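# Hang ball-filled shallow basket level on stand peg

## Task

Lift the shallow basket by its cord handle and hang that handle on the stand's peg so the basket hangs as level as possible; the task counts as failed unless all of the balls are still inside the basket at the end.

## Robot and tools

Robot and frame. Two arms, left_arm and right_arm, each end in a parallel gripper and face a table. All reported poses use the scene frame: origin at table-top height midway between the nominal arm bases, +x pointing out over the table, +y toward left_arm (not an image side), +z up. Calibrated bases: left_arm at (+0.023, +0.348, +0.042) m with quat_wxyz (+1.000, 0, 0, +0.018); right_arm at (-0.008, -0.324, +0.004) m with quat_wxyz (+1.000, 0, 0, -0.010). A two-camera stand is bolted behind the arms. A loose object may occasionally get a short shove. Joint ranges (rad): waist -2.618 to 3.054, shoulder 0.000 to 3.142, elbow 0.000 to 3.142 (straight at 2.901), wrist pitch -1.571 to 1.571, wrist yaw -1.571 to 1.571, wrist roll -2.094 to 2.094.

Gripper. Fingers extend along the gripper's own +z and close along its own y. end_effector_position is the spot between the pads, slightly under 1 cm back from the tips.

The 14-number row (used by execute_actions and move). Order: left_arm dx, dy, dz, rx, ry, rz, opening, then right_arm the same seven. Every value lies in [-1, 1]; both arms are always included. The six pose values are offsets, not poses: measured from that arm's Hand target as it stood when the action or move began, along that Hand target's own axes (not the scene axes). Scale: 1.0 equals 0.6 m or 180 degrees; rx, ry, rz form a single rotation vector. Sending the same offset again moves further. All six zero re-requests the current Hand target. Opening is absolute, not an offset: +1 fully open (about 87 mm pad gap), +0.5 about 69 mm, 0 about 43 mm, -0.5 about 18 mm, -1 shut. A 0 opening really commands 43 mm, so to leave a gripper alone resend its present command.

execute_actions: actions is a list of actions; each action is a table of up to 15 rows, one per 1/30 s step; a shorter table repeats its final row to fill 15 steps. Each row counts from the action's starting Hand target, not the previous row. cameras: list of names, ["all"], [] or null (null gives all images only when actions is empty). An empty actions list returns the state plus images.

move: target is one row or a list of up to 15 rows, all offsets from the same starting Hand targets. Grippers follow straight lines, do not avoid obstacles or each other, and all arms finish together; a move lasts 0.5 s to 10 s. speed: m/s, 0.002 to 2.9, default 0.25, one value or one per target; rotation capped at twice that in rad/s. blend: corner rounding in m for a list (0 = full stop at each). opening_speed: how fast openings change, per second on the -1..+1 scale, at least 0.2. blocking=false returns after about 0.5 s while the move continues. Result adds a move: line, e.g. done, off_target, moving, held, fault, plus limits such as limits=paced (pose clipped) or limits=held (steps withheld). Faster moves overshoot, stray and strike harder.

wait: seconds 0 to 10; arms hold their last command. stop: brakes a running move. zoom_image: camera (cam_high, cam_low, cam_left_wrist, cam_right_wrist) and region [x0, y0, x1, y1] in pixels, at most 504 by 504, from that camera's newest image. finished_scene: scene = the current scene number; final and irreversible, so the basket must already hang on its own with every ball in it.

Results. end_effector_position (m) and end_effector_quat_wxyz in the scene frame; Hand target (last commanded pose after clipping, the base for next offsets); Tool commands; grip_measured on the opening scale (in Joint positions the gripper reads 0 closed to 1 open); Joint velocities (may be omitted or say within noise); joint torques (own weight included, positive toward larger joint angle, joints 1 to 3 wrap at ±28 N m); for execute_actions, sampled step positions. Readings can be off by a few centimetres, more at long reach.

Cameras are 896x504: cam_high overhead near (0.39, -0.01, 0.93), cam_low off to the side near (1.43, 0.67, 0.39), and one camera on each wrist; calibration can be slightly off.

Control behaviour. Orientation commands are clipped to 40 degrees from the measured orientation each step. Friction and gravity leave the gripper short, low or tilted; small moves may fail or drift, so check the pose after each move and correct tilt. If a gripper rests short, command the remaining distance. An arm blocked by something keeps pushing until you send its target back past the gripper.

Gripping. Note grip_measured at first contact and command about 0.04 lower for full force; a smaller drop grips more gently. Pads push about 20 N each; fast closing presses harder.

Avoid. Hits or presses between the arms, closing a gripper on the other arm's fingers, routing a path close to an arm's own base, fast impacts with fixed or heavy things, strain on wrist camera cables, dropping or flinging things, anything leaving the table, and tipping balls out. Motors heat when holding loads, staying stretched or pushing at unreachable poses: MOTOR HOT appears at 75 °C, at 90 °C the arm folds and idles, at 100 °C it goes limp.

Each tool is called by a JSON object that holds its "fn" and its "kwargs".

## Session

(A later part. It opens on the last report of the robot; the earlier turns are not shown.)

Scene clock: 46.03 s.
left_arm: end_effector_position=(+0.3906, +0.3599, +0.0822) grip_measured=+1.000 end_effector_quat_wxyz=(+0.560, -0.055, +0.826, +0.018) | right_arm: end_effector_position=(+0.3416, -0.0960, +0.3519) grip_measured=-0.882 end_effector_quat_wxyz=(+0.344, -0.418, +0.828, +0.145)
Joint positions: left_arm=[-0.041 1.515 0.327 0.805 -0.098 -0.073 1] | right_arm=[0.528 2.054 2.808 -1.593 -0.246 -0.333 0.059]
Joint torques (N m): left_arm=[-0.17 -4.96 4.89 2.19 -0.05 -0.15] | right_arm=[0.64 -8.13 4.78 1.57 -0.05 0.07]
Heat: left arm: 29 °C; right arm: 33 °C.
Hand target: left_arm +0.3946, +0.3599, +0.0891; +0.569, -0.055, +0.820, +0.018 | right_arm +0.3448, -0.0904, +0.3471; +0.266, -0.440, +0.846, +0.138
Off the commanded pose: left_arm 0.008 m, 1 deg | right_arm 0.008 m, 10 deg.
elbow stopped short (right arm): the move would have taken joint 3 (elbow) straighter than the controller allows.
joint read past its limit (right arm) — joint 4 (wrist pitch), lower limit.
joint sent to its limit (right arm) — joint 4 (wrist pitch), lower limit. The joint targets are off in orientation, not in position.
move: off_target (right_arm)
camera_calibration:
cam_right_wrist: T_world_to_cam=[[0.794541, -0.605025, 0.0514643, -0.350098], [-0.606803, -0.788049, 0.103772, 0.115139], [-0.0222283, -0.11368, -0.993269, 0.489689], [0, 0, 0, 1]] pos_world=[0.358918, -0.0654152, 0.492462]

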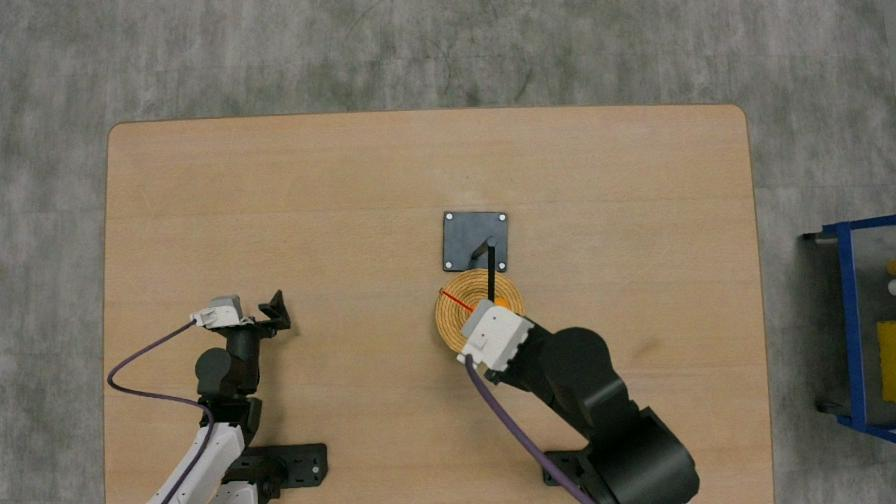

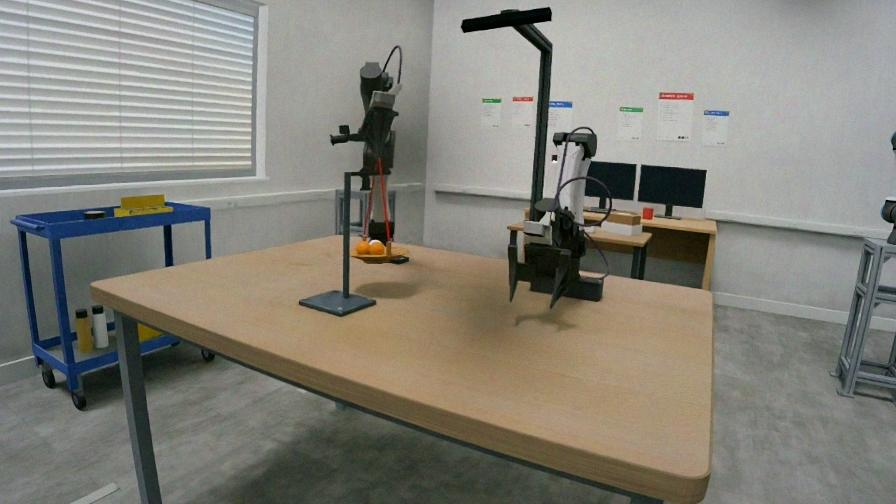

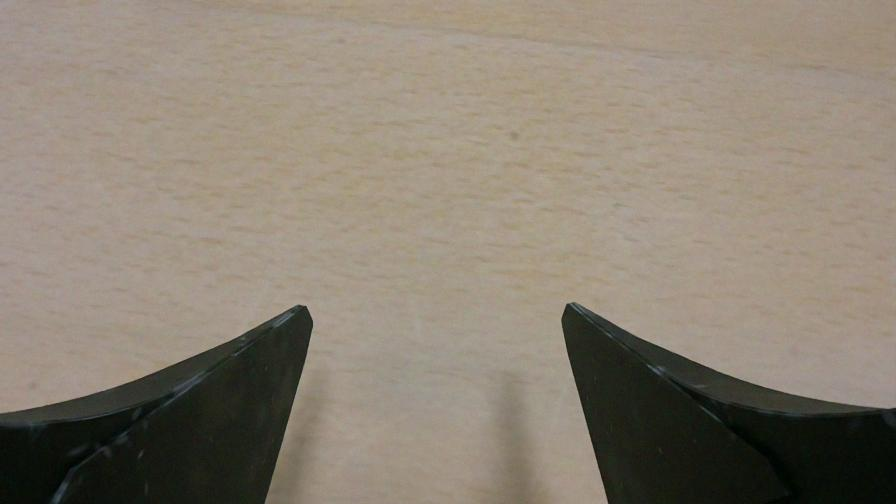

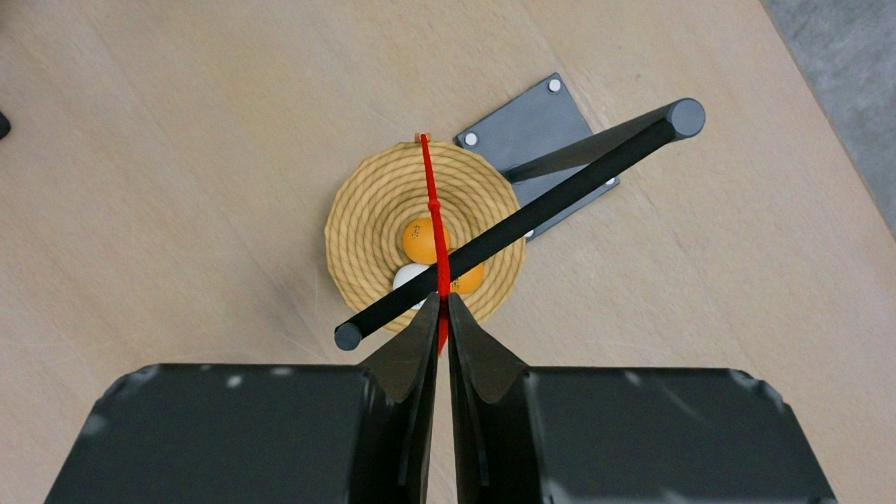

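{"fn": "move", "kwargs": {"target": [0,0,0,0,0,0,1,0.0077,0.0115,0.0394,0,0,0,-1], "cameras": ["cam_low","cam_right_wrist"], "speed": 0.03}}

{"fn": "zoom_image", "kwargs": {"camera": "cam_low", "region": [320, 110, 450, 290]}}

{"fn": "zoom_image", "kwargs": {"camera": "cam_right_wrist", "region": [300, 200, 600, 400]}}

Scene clock: 49.17 s.
left_arm: end_effector_position=(+0.3906, +0.3599, +0.0822) grip_measured=+1.000 end_effector_quat_wxyz=(+0.560, -0.055, +0.826, +0.018) | right_arm: end_effector_position=(+0.3401, -0.0834, +0.3339) grip_measured=-0.882 end_effector_quat_wxyz=(+0.317, -0.431, +0.832, +0.149)
Joint positions: left_arm=[-0.041 1.515 0.327 0.805 -0.098 -0.073 1] | right_arm=[0.556 2.08 2.781 -1.593 -0.246 -0.333 0.059]
Joint torques (N m): left_arm=[-0.18 -4.96 4.88 2.2 -0.02 -0.17] | right_arm=[0.88 -7.91 4.6 1.51 0.14 0.19]
Heat: left arm: 29 °C; right arm: 32 °C.
Hand target: left_arm +0.3946, +0.3599, +0.0891; +0.569, -0.055, +0.820, +0.018 | right_arm +0.3448, -0.0784, +0.3249; +0.266, -0.440, +0.846, +0.138
Off the commanded pose: left_arm 0.008 m, 1 deg | right_arm 0.011 m, 6 deg.
joint read past its limit (right arm) — joint 4 (wrist pitch), lower limit.
joint sent to its limit (right arm) — joint 4 (wrist pitch), lower limit. The joint targets are off in orientation, not in position.
move: off_target (right_arm)
camera_calibration:
cam_right_wrist: T_world_to_cam=[[0.812958, -0.581557, 0.0298342, -0.337326], [-0.578695, -0.801125, 0.152677, 0.0990453], [-0.0648894, -0.141385, -0.987826, 0.483608], [0, 0, 0, 1]] pos_world=[0.36293, -0.0484515, 0.472662]
Images, in order (width x height): cam_low 896x504, cam_right_wrist 896x504.

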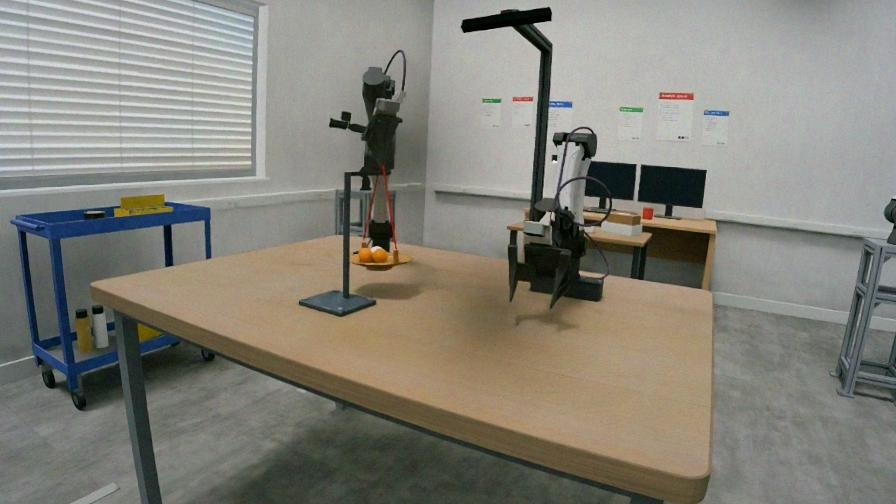

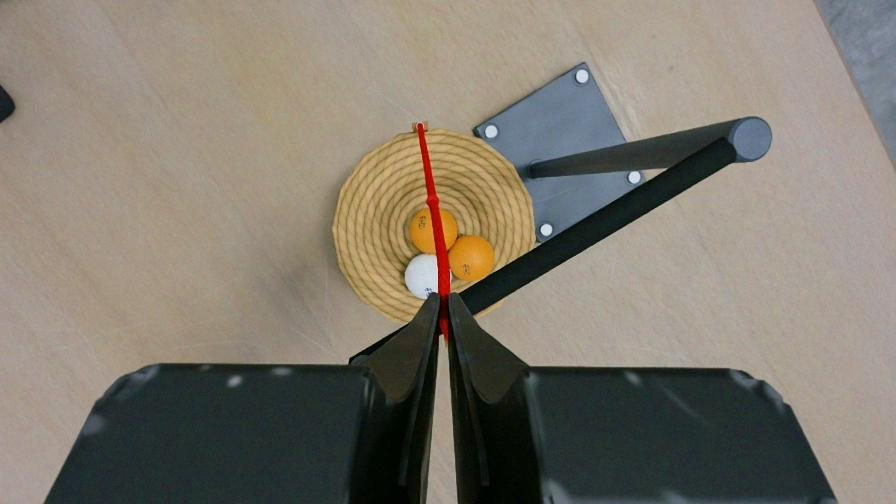

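Scaled by 2.800 from the camera's 896x504 image, which has a finer 1280x720 frame.

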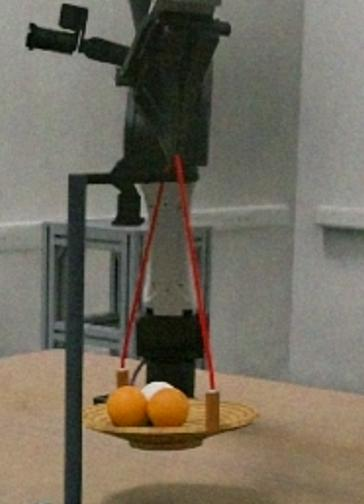

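Scaled by 1.680 from the camera's 896x504 image, which has a finer 1280x720 frame.

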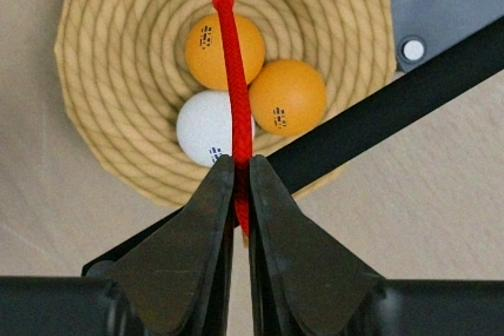

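{"fn": "move", "kwargs": {"target": [0,0,0,0,0,0,1,0.021,-0.0067,0.0137,0,0,0,-1], "cameras": ["cam_low","cam_right_wrist"], "speed": 0.03}}

{"fn": "zoom_image", "kwargs": {"camera": "cam_low", "region": [320, 110, 450, 290]}}

{"fn": "zoom_image", "kwargs": {"camera": "cam_right_wrist", "region": [300, 200, 600, 400]}}

Scene clock: 51.33 s.
left_arm: end_effector_position=(+0.3906, +0.3599, +0.0822) grip_measured=+1.000 end_effector_quat_wxyz=(+0.560, -0.055, +0.826, +0.018) | right_arm: end_effector_position=(+0.3425, -0.0823, +0.3230) grip_measured=-0.882 end_effector_quat_wxyz=(+0.303, -0.435, +0.835, +0.146)
Joint positions: left_arm=[-0.041 1.515 0.327 0.805 -0.098 -0.073 1] | right_arm=[0.556 2.08 2.734 -1.578 -0.246 -0.342 0.059]
Joint torques (N m): left_arm=[-0.14 -4.9 4.77 2.17 -0.03 -0.12] | right_arm=[-0.5 -9.09 2.89 1.32 0.05 0.05]
Heat: left arm: 30 °C; right arm: 32 °C.
Hand target: left_arm +0.3946, +0.3599, +0.0891; +0.569, -0.055, +0.820, +0.018 | right_arm +0.3448, -0.0854, +0.3109; +0.266, -0.440, +0.846, +0.138
Off the commanded pose: left_arm 0.008 m, 1 deg | right_arm 0.013 m, 5 deg.
joint sent to its limit (right arm) — joint 4 (wrist pitch), lower limit. The joint targets still meet the commanded pose.
move: off_target (right_arm)
camera_calibration:
cam_right_wrist: T_world_to_cam=[[0.817614, -0.575304, 0.0230632, -0.337311], [-0.569352, -0.801894, 0.18112, 0.0904382], [-0.0857051, -0.161218, -0.98319, 0.477093], [0, 0, 0, 1]] pos_world=[0.368171, -0.0446186, 0.460473]
Images, in order (width x height): cam_low 896x504, cam_right_wrist 896x504.

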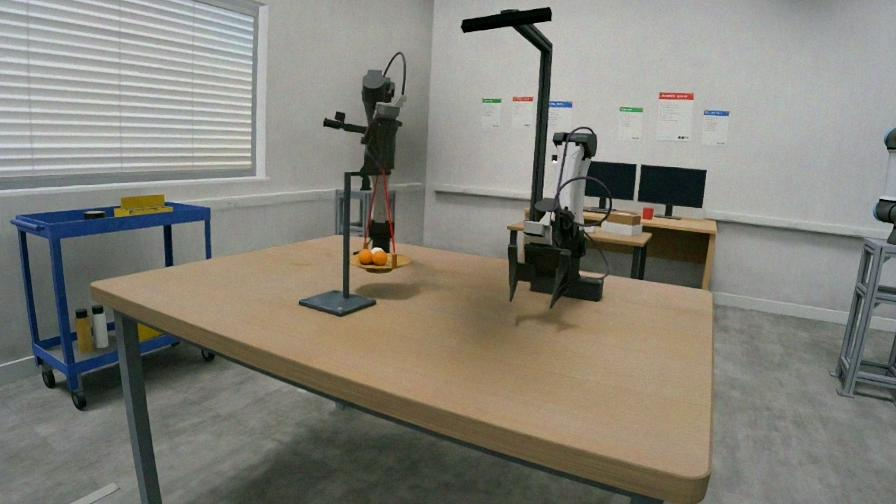

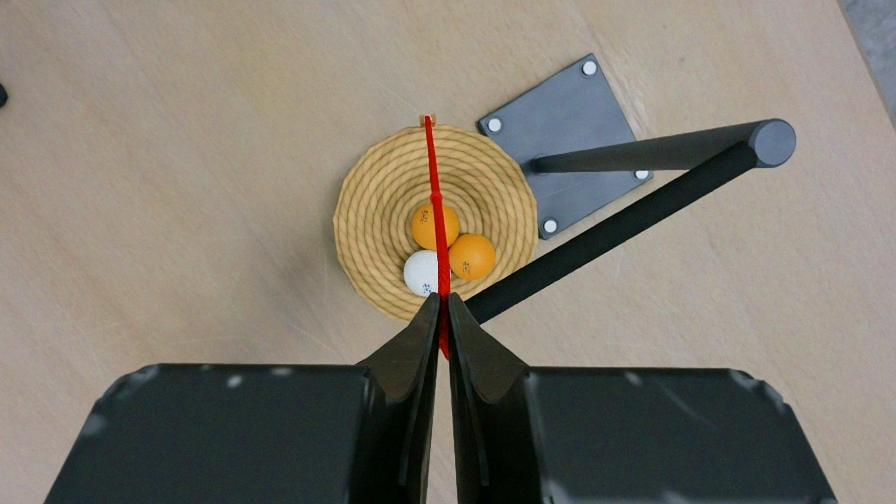

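Scaled by 2.800 from the camera's 896x504 image, which has a finer 1280x720 frame.

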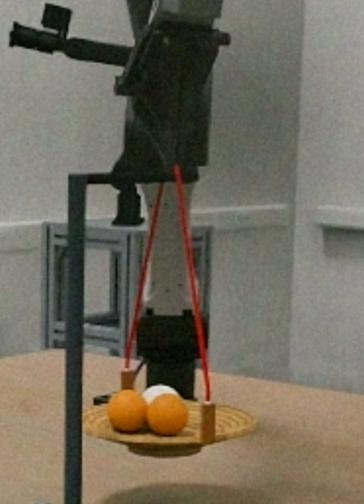

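Scaled by 1.680 from the camera's 896x504 image, which has a finer 1280x720 frame.

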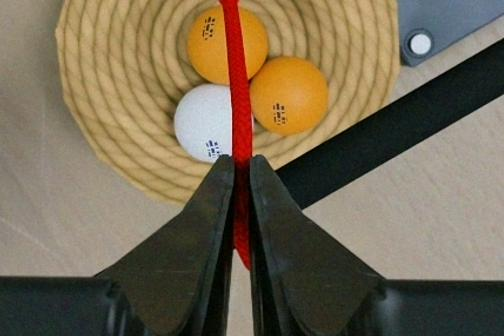

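{"fn": "move", "kwargs": {"target": [0,0,0,0,0,0,1,0.016,-0.004,0.0107,0,0,0,-1], "cameras": ["cam_low","cam_right_wrist"], "speed": 0.03}}

{"fn": "zoom_image", "kwargs": {"camera": "cam_low", "region": [320, 110, 450, 290]}}

{"fn": "zoom_image", "kwargs": {"camera": "cam_right_wrist", "region": [300, 200, 600, 400]}}

Scene clock: 52.43 s.
left_arm: end_effector_position=(+0.3906, +0.3599, +0.0822) grip_measured=+1.000 end_effector_quat_wxyz=(+0.560, -0.055, +0.826, +0.018) | right_arm: end_effector_position=(+0.3434, -0.0841, +0.3221) grip_measured=-0.882 end_effector_quat_wxyz=(+0.303, -0.439, +0.833, +0.147)
Joint positions: left_arm=[-0.041 1.515 0.327 0.805 -0.098 -0.073 1] | right_arm=[0.549 2.061 2.694 -1.558 -0.255 -0.356 0.059]
Joint torques (N m): left_arm=[-0.14 -5.01 4.92 2.17 -0.05 -0.15] | right_arm=[-0.73 -7.92 2.33 1.09 0.07 0.05]
Heat: left arm: 30 °C; right arm: 32 °C.
Hand target: left_arm +0.3946, +0.3599, +0.0891; +0.569, -0.055, +0.820, +0.018 | right_arm +0.3443, -0.0902, +0.3003; +0.266, -0.440, +0.846, +0.138
Off the commanded pose: left_arm 0.008 m, 1 deg | right_arm 0.023 m, 5 deg.
joint sent to its limit (right arm) — joint 4 (wrist pitch), lower limit. The joint targets still meet the commanded pose.
move: off_target (right_arm)
camera_calibration:
cam_right_wrist: T_world_to_cam=[[0.822533, -0.568153, 0.0253472, -0.340912], [-0.562864, -0.806879, 0.179252, 0.0876668], [-0.0813903, -0.161708, -0.983477, 0.474591], [0, 0, 0, 1]] pos_world=[0.368383, -0.0462086, 0.459676]
Images, in order (width x height): cam_low 896x504, cam_right_wrist 896x504.

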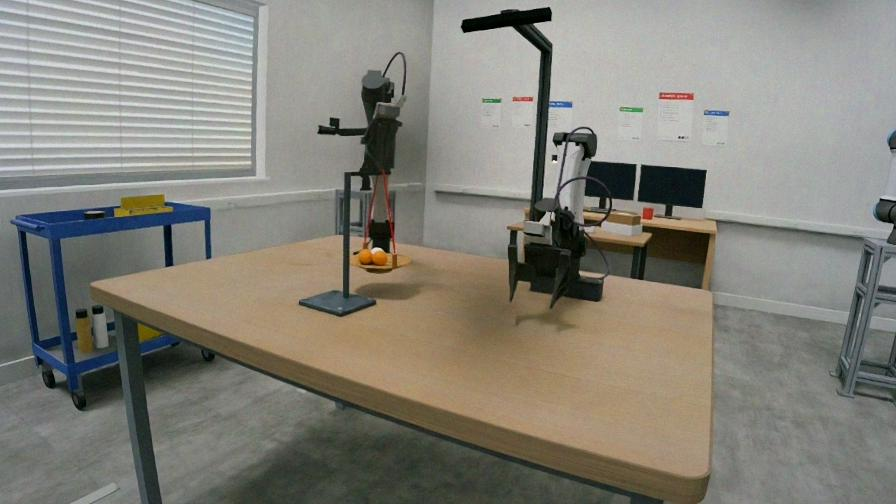

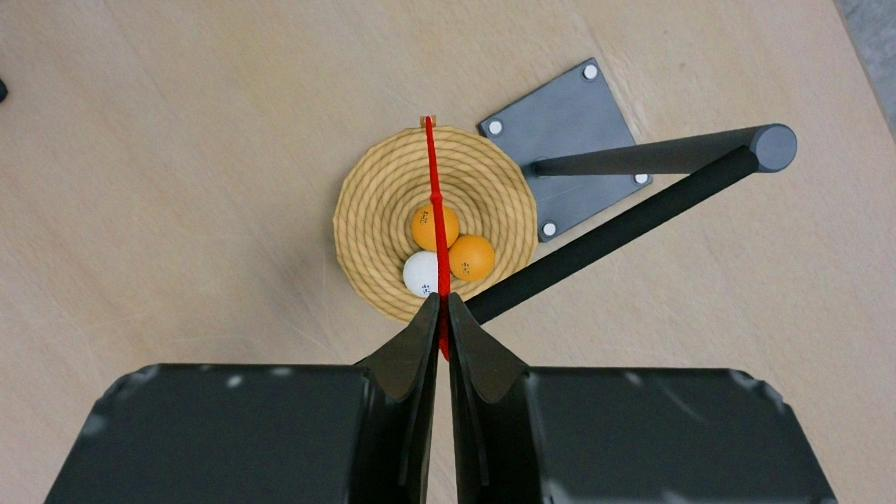

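Scaled by 2.800 from the camera's 896x504 image, which has a finer 1280x720 frame.

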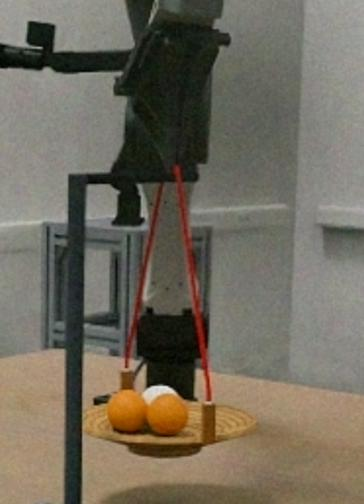

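Scaled by 1.680 from the camera's 896x504 image, which has a finer 1280x720 frame.

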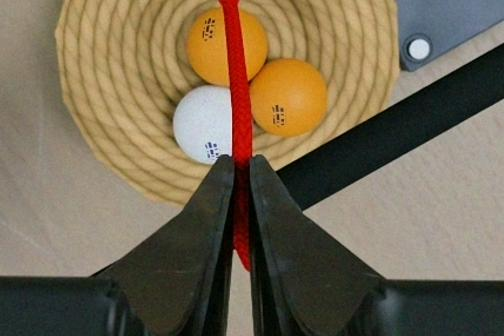

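{"fn": "move", "kwargs": {"target": [[0,0,0,0,0,0,1,-0.0115,0.002,-0.0164,0,0,0,-1],[0,0,0,0,0,0,1,-0.0115,0.002,-0.0164,0,0,0,-0.6]], "cameras": ["cam_low","cam_right_wrist"], "speed": 0.03, "opening_speed": 0.2}}

{"fn": "zoom_image", "kwargs": {"camera": "cam_low", "region": [320, 110, 450, 290]}}

{"fn": "zoom_image", "kwargs": {"camera": "cam_right_wrist", "region": [300, 200, 600, 400]}}

Scene clock: 55.57 s.
left_arm: end_effector_position=(+0.3906, +0.3599, +0.0822) grip_measured=+1.000 end_effector_quat_wxyz=(+0.560, -0.055, +0.826, +0.018) | right_arm: end_effector_position=(+0.3406, -0.0815, +0.3231) grip_measured=-0.600 end_effector_quat_wxyz=(+0.302, -0.441, +0.830, +0.157)
Joint positions: left_arm=[-0.041 1.515 0.327 0.805 -0.098 -0.073 1] | right_arm=[0.549 2.061 2.696 -1.561 -0.276 -0.356 0.2]
Joint torques (N m): left_arm=[-0.1 -4.97 4.88 2.19 -0.04 -0.13] | right_arm=[-0.58 -8.62 5 1.12 0.31 0.12]
Heat: left arm: 30 °C; right arm: 32 °C.
Hand target: left_arm +0.3946, +0.3599, +0.0891; +0.569, -0.055, +0.820, +0.018 | right_arm +0.3434, -0.0894, +0.3122; +0.266, -0.440, +0.846, +0.138
Off the commanded pose: left_arm 0.008 m, 1 deg | right_arm 0.014 m, 5 deg.
joint sent to its limit (right arm) — joint 4 (wrist pitch), lower limit. The joint targets still meet the commanded pose.
move: off_target (right_arm); target 2's new opening was sent with right_arm's hand 0.012 m and 5 deg from that target
camera_calibration:
cam_right_wrist: T_world_to_cam=[[0.830078, -0.557558, 0.010042, -0.333908], [-0.550671, -0.816719, 0.172431, 0.0853157], [-0.0879385, -0.148661, -0.98497, 0.479504], [0, 0, 0, 1]] pos_world=[0.366318, -0.045211, 0.460939]
Images, in order (width x height): cam_low 896x504, cam_right_wrist 896x504.

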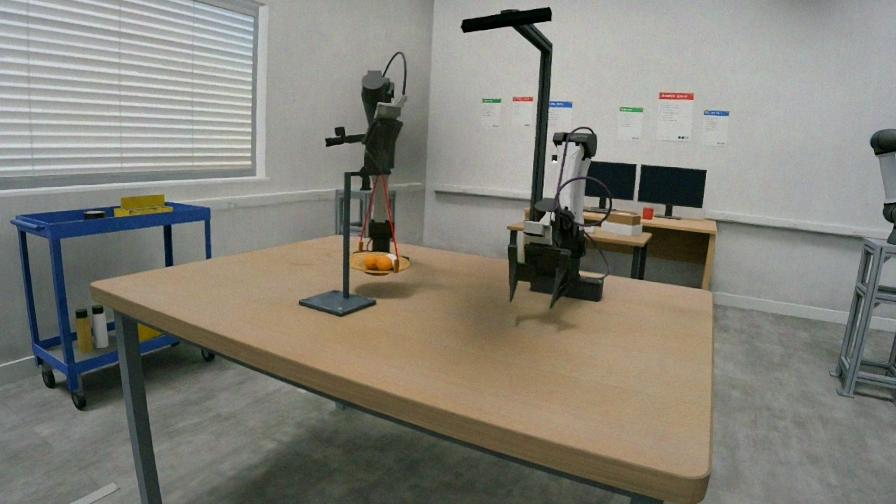

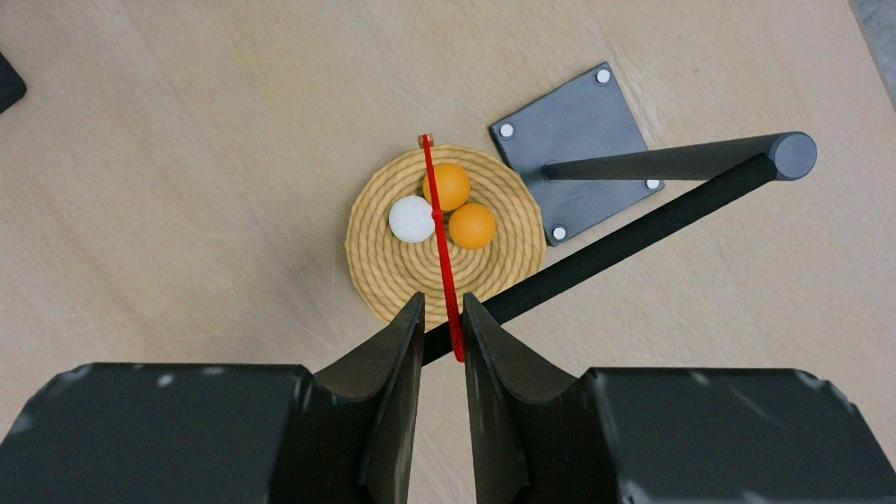

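Scaled by 2.800 from the camera's 896x504 image, which has a finer 1280x720 frame.

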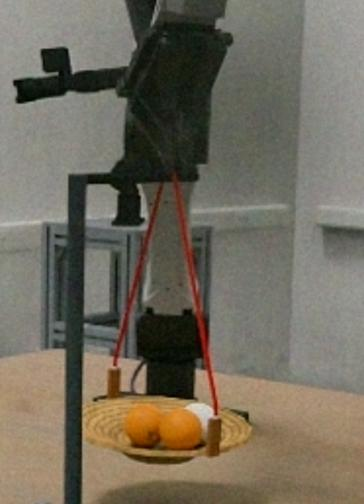

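Scaled by 1.680 from the camera's 896x504 image, which has a finer 1280x720 frame.

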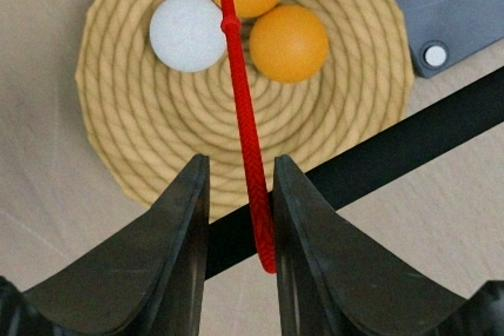

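{"fn": "move", "kwargs": {"target": [0,0,0,0,0,0,1,0,0,0,0,0,0,-1], "cameras": ["cam_low","cam_right_wrist"], "speed": 0.03, "opening_speed": 0.4}}

{"fn": "zoom_image", "kwargs": {"camera": "cam_right_wrist", "region": [300, 200, 600, 400]}}

Scene clock: 58.17 s.
left_arm: end_effector_position=(+0.3906, +0.3599, +0.0822) grip_measured=+1.000 end_effector_quat_wxyz=(+0.560, -0.055, +0.826, +0.018) | right_arm: end_effector_position=(+0.3425, -0.0827, +0.3232) grip_measured=-0.892 end_effector_quat_wxyz=(+0.304, -0.440, +0.831, +0.152)
Joint positions: left_arm=[-0.041 1.515 0.327 0.805 -0.098 -0.073 1] | right_arm=[0.549 2.061 2.696 -1.557 -0.264 -0.356 0.054]
Joint torques (N m): left_arm=[-0.12 -4.85 4.86 2.19 -0.03 -0.16] | right_arm=[-0.58 -8.64 5.03 1.09 0.19 0.12]
Heat: left arm: 30 °C; right arm: 32 °C.
Hand target: left_arm +0.3946, +0.3599, +0.0891; +0.569, -0.055, +0.820, +0.018 | right_arm +0.3433, -0.0894, +0.3121; +0.266, -0.440, +0.846, +0.139
Off the commanded pose: left_arm 0.008 m, 1 deg | right_arm 0.013 m, 5 deg.
joint sent to its limit (right arm) — joint 4 (wrist pitch), lower limit. The joint targets still meet the commanded pose.
move: off_target (right_arm)
camera_calibration:
cam_right_wrist: T_world_to_cam=[[0.826008, -0.563299, 0.0201264, -0.3385], [-0.557786, -0.811739, 0.173077, 0.0880228], [-0.0811568, -0.154189, -0.984703, 0.476776], [0, 0, 0, 1]] pos_world=[0.367395, -0.0457117, 0.46106]
Images, in order (width x height): cam_low 896x504, cam_right_wrist 896x504.

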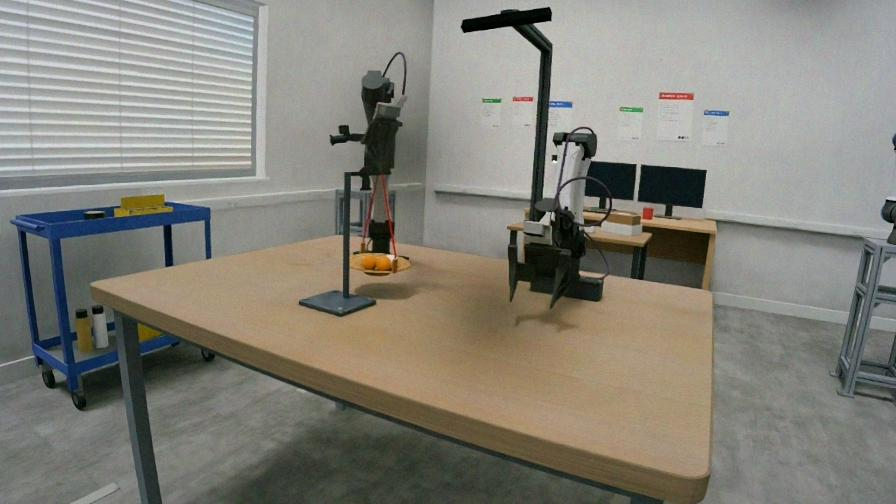

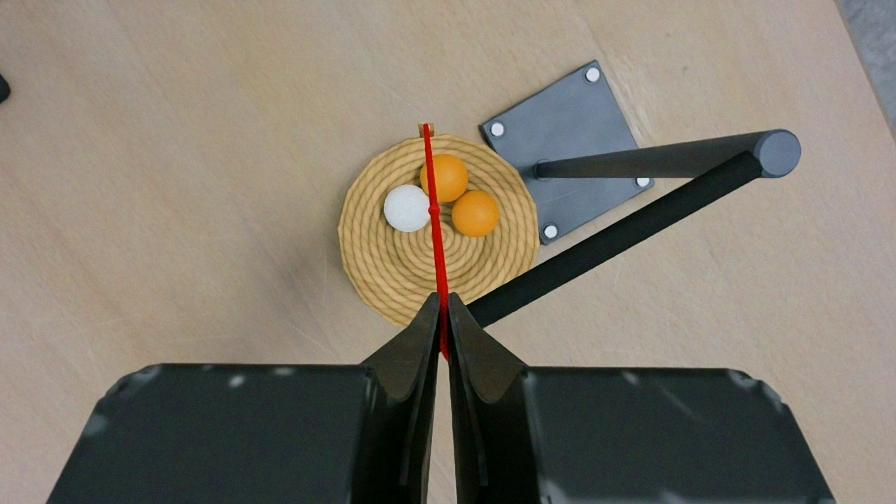

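Scaled by 1.680 from the camera's 896x504 image, which has a finer 1280x720 frame.

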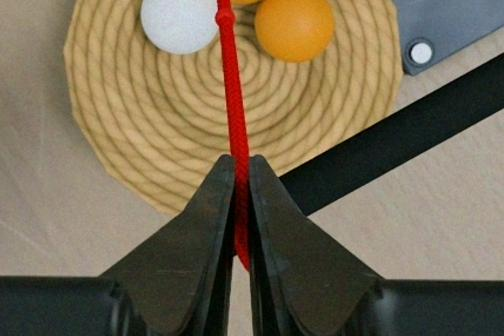

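{"fn": "move", "kwargs": {"target": [0,0,0,0,0,0,1,0.0164,0,-0.0115,0,0,0,-1], "cameras": ["cam_low","cam_right_wrist"], "speed": 0.02}}

{"fn": "zoom_image", "kwargs": {"camera": "cam_low", "region": [320, 110, 450, 290]}}

Scene clock: 59.50 s.
left_arm: end_effector_position=(+0.3906, +0.3599, +0.0822) grip_measured=+1.000 end_effector_quat_wxyz=(+0.560, -0.055, +0.826, +0.018) | right_arm: end_effector_position=(+0.3436, -0.0836, +0.3216) grip_measured=-0.894 end_effector_quat_wxyz=(+0.305, -0.441, +0.830, +0.153)
Joint positions: left_arm=[-0.041 1.515 0.327 0.805 -0.098 -0.073 1] | right_arm=[0.543 2.042 2.652 -1.532 -0.272 -0.361 0.053]
Joint torques (N m): left_arm=[-0.14 -4.94 4.77 2.2 -0.01 -0.12] | right_arm=[-1.28 -10.97 3.4 0.83 0.17 0.05]
Heat: left arm: 30 °C; right arm: 32 °C.
Hand target: left_arm +0.3946, +0.3599, +0.0891; +0.569, -0.055, +0.820, +0.018 | right_arm +0.3365, -0.0994, +0.3123; +0.266, -0.440, +0.846, +0.138
Off the commanded pose: left_arm 0.008 m, 1 deg | right_arm 0.020 m, 5 deg.
joint sent to its limit (right arm) — joint 4 (wrist pitch), lower limit. The joint targets still meet the commanded pose.
move: off_target (right_arm)
camera_calibration:
cam_right_wrist: T_world_to_cam=[[0.827677, -0.56092, 0.017897, -0.339511], [-0.555287, -0.813913, 0.170883, 0.0877745], [-0.0812854, -0.151374, -0.985129, 0.475549], [0, 0, 0, 1]] pos_world=[0.368401, -0.0470121, 0.459554]
Images, in order (width x height): cam_low 896x504, cam_right_wrist 896x504.

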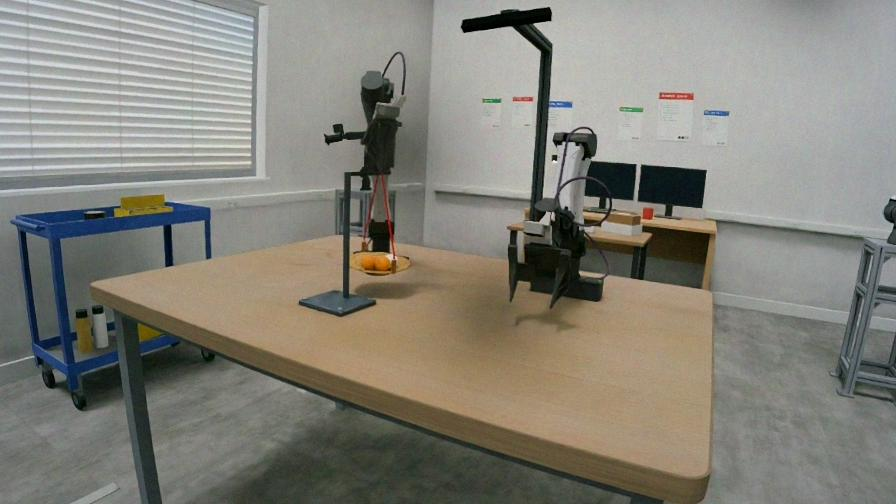

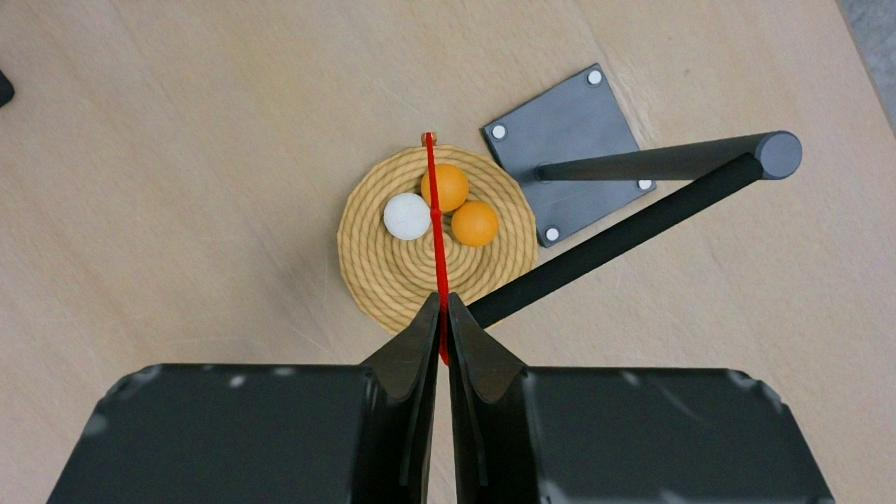

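Scaled by 2.800 from the camera's 896x504 image, which has a finer 1280x720 frame.

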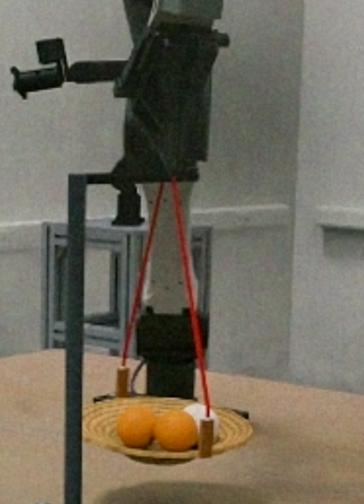

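{"fn": "move", "kwargs": {"target": [0,0,0,0,0,0,1,0.014,0,-0.015,0,0,0,-1], "cameras": ["cam_low","cam_right_wrist"], "speed": 0.02}}

{"fn": "zoom_image", "kwargs": {"camera": "cam_low", "region": [320, 110, 450, 290]}}

Scene clock: 60.57 s.
left_arm: end_effector_position=(+0.3906, +0.3599, +0.0822) grip_measured=+1.000 end_effector_quat_wxyz=(+0.560, -0.055, +0.826, +0.018) | right_arm: end_effector_position=(+0.3428, -0.0843, +0.3218) grip_measured=-0.893 end_effector_quat_wxyz=(+0.307, -0.445, +0.826, +0.161)
Joint positions: left_arm=[-0.041 1.515 0.327 0.805 -0.098 -0.073 1] | right_arm=[0.535 2.013 2.599 -1.503 -0.294 -0.374 0.053]
Joint torques (N m): left_arm=[-0.23 -4.9 4.9 2.19 -0.06 -0.17] | right_arm=[-1.74 -12.27 3.78 0.52 0.35 0.06]
Heat: left arm: 30 °C; right arm: 33 °C.
Hand target: left_arm +0.3946, +0.3599, +0.0891; +0.569, -0.055, +0.820, +0.018 | right_arm +0.3295, -0.1091, +0.3149; +0.266, -0.440, +0.846, +0.139
Off the commanded pose: left_arm 0.008 m, 1 deg | right_arm 0.029 m, 6 deg.
joint sent to its limit (right arm) — joint 4 (wrist pitch), lower limit. The joint targets still meet the commanded pose.
move: off_target (right_arm)
camera_calibration:
cam_right_wrist: T_world_to_cam=[[0.835925, -0.548699, 0.0126323, -0.339399], [-0.543425, -0.824225, 0.159193, 0.0855984], [-0.076937, -0.139938, -0.987167, 0.475677], [0, 0, 0, 1]] pos_world=[0.366825, -0.0491099, 0.460233]
Images, in order (width x height): cam_low 896x504, cam_right_wrist 896x504.

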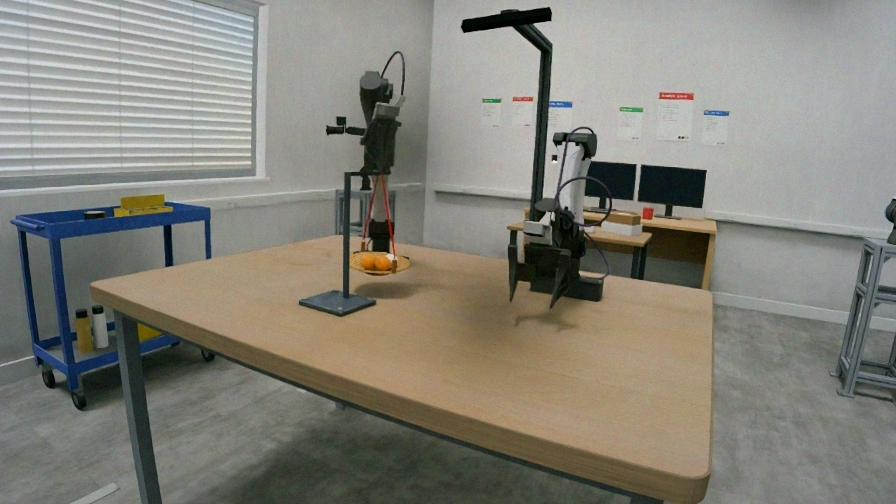

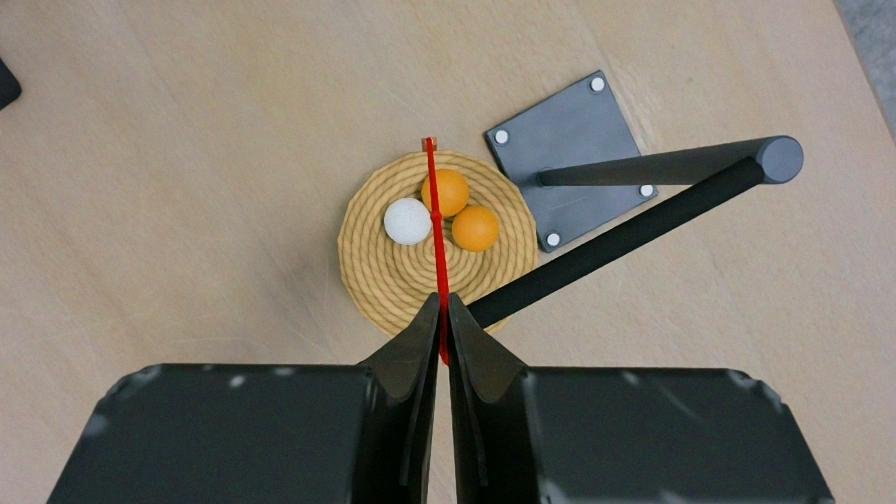

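Scaled by 2.800 from the camera's 896x504 image, which has a finer 1280x720 frame.

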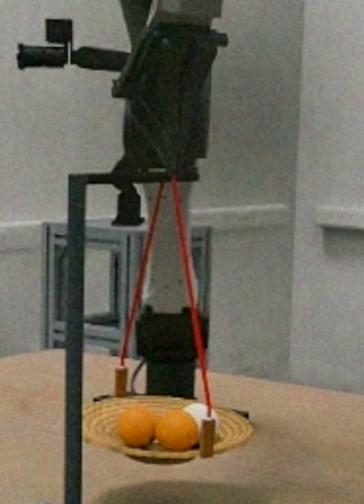

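{"fn": "move", "kwargs": {"target": [0,0,0,0,0,0,1,-0.047,0,-0.018,0,0,0,-1], "cameras": ["cam_low","cam_right_wrist"], "speed": 0.04}}

{"fn": "zoom_image", "kwargs": {"camera": "cam_low", "region": [320, 110, 450, 290]}}

Scene clock: 62.23 s.
left_arm: end_effector_position=(+0.3906, +0.3599, +0.0822) grip_measured=+1.000 end_effector_quat_wxyz=(+0.560, -0.055, +0.826, +0.018) | right_arm: end_effector_position=(+0.3342, -0.0928, +0.3458) grip_measured=-0.975 end_effector_quat_wxyz=(+0.330, -0.437, +0.822, +0.154)
Joint positions: left_arm=[-0.041 1.515 0.327 0.805 -0.098 -0.073 1] | right_arm=[0.534 2.018 2.723 -1.574 -0.274 -0.362 0.013]
Joint torques (N m): left_arm=[-0.12 -4.88 4.86 2.17 -0.04 -0.16] | right_arm=[-0.31 -7.32 6.61 1.32 0.21 0.25]
Heat: left arm: 30 °C; right arm: 33 °C.
Hand target: left_arm +0.3946, +0.3599, +0.0891; +0.569, -0.055, +0.820, +0.018 | right_arm +0.3393, -0.0954, +0.3398; +0.266, -0.440, +0.846, +0.138
Off the commanded pose: left_arm 0.008 m, 1 deg | right_arm 0.008 m, 8 deg.
joint sent to its limit (right arm) — joint 4 (wrist pitch), lower limit. The joint targets are off in orientation, not in position.
move: off_target (right_arm)
camera_calibration:
cam_right_wrist: T_world_to_cam=[[0.822552, -0.567293, 0.0398445, -0.343728], [-0.567456, -0.814137, 0.123184, 0.0915434], [-0.0374425, -0.123935, -0.991584, 0.48744], [0, 0, 0, 1]] pos_world=[0.352932, -0.0600543, 0.485757]
Images, in order (width x height): cam_low 896x504, cam_right_wrist 896x504.

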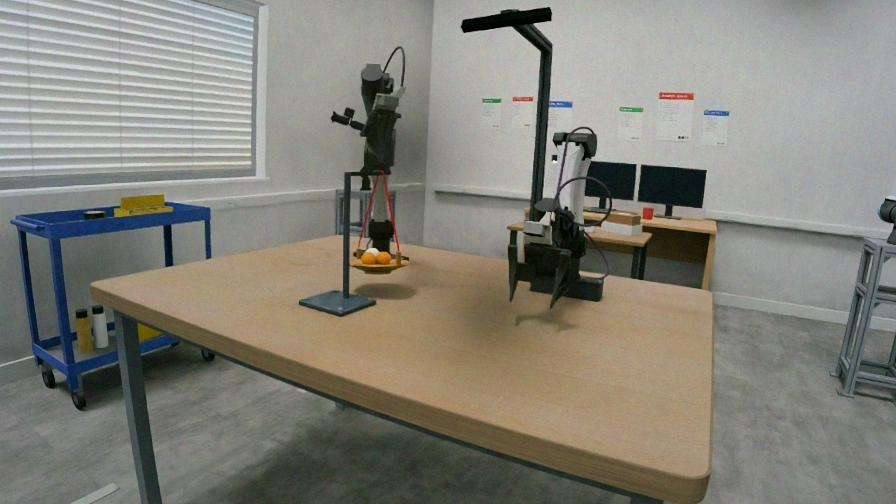

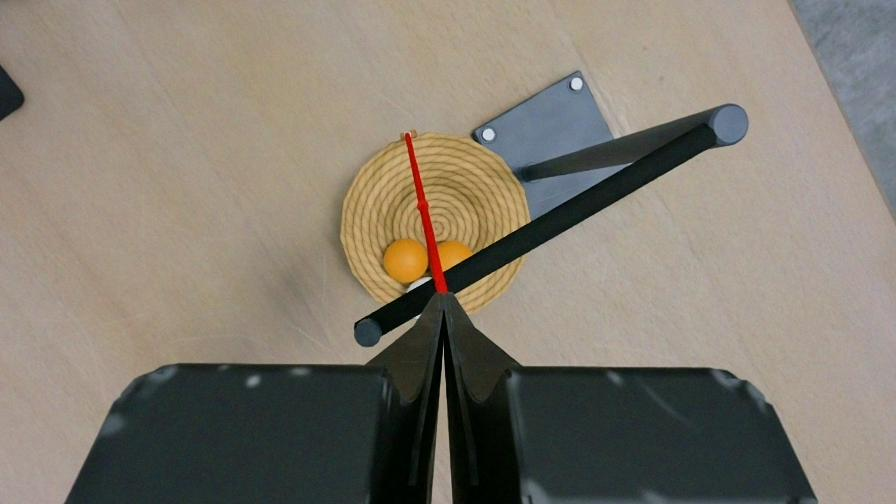

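Scaled by 2.800 from the camera's 896x504 image, which has a finer 1280x720 frame.

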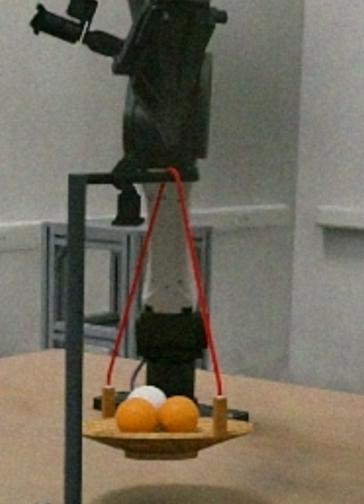

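{"fn": "move", "kwargs": {"target": [[0,0,0,0,0,0,1,0,0,0,0,0,0,-0.5],[0,0,0,0,0,0,1,0.014,0,0.017,0,0,0,-0.5]], "cameras": ["cam_low","cam_right_wrist"], "speed": 0.03}}

{"fn": "zoom_image", "kwargs": {"camera": "cam_low", "region": [340, 130, 420, 200]}}

{"fn": "zoom_image", "kwargs": {"camera": "cam_right_wrist", "region": [340, 230, 540, 400]}}

Scene clock: 67.03 s.
left_arm: end_effector_position=(+0.3906, +0.3599, +0.0822) grip_measured=+1.000 end_effector_quat_wxyz=(+0.560, -0.055, +0.826, +0.018) | right_arm: end_effector_position=(+0.3340, -0.0932, +0.3380) grip_measured=-0.500 end_effector_quat_wxyz=(+0.317, -0.437, +0.828, +0.153)
Joint positions: left_arm=[-0.041 1.515 0.327 0.805 -0.098 -0.073 1] | right_arm=[0.534 2.018 2.695 -1.574 -0.273 -0.362 0.25]
Joint torques (N m): left_arm=[-0.12 -4.9 4.75 2.19 -0.03 -0.13] | right_arm=[-0.28 -7.56 4.6 1.3 0.2 0.17]
Heat: left arm: 30 °C; right arm: 33 °C.
Hand target: left_arm +0.3946, +0.3599, +0.0891; +0.569, -0.055, +0.820, +0.018 | right_arm +0.3387, -0.0962, +0.3266; +0.266, -0.440, +0.846, +0.139
Off the commanded pose: left_arm 0.008 m, 1 deg | right_arm 0.013 m, 6 deg.
joint sent to its limit (right arm) — joint 4 (wrist pitch), lower limit. The joint targets are off in orientation, not in position.
move: off_target (right_arm)
camera_calibration:
cam_right_wrist: T_world_to_cam=[[0.82268, -0.5678, 0.0282944, -0.339738], [-0.565161, -0.811439, 0.148862, 0.0827877], [-0.0615646, -0.138457, -0.988453, 0.485271], [0, 0, 0, 1]] pos_world=[0.35616, -0.0585372, 0.476956]
Images, in order (width x height): cam_low 896x504, cam_right_wrist 896x504.

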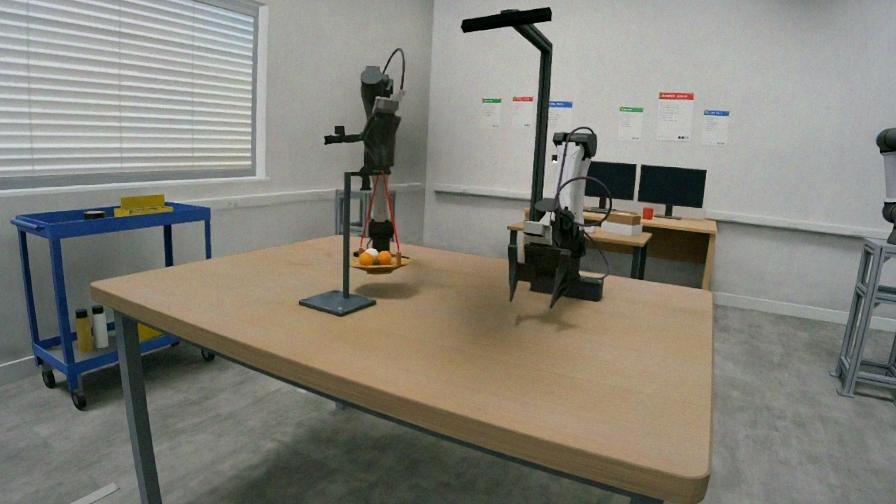

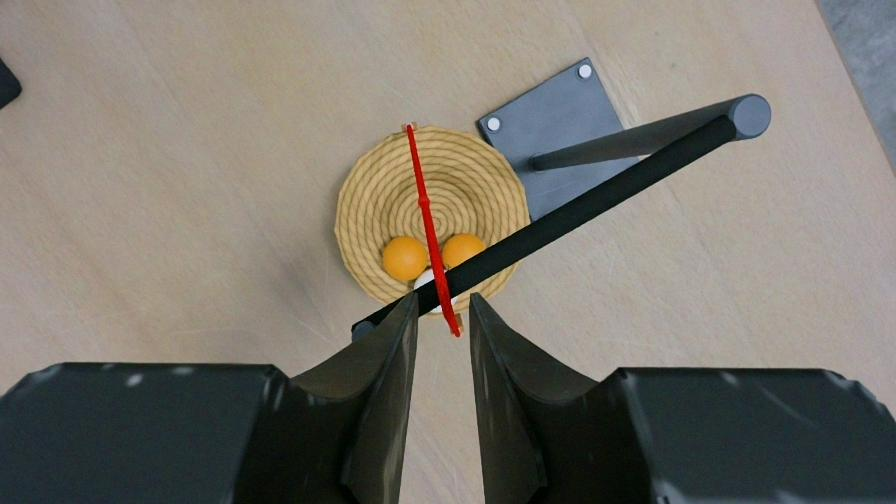

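Scaled by 6.300 from the camera's 896x504 image, which has a finer 1280x720 frame.

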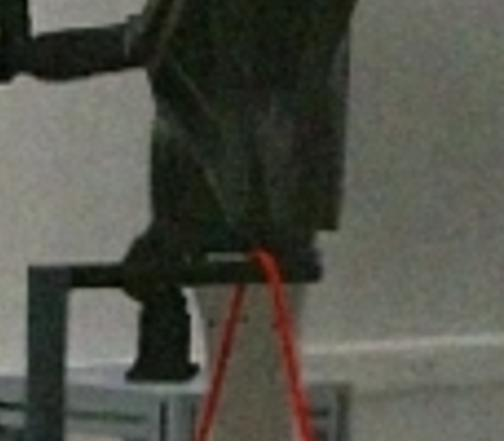

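Scaled by 2.520 from the camera's 896x504 image, which has a finer 1280x720 frame.

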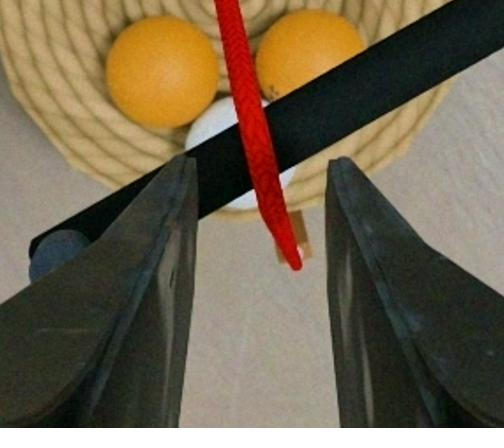

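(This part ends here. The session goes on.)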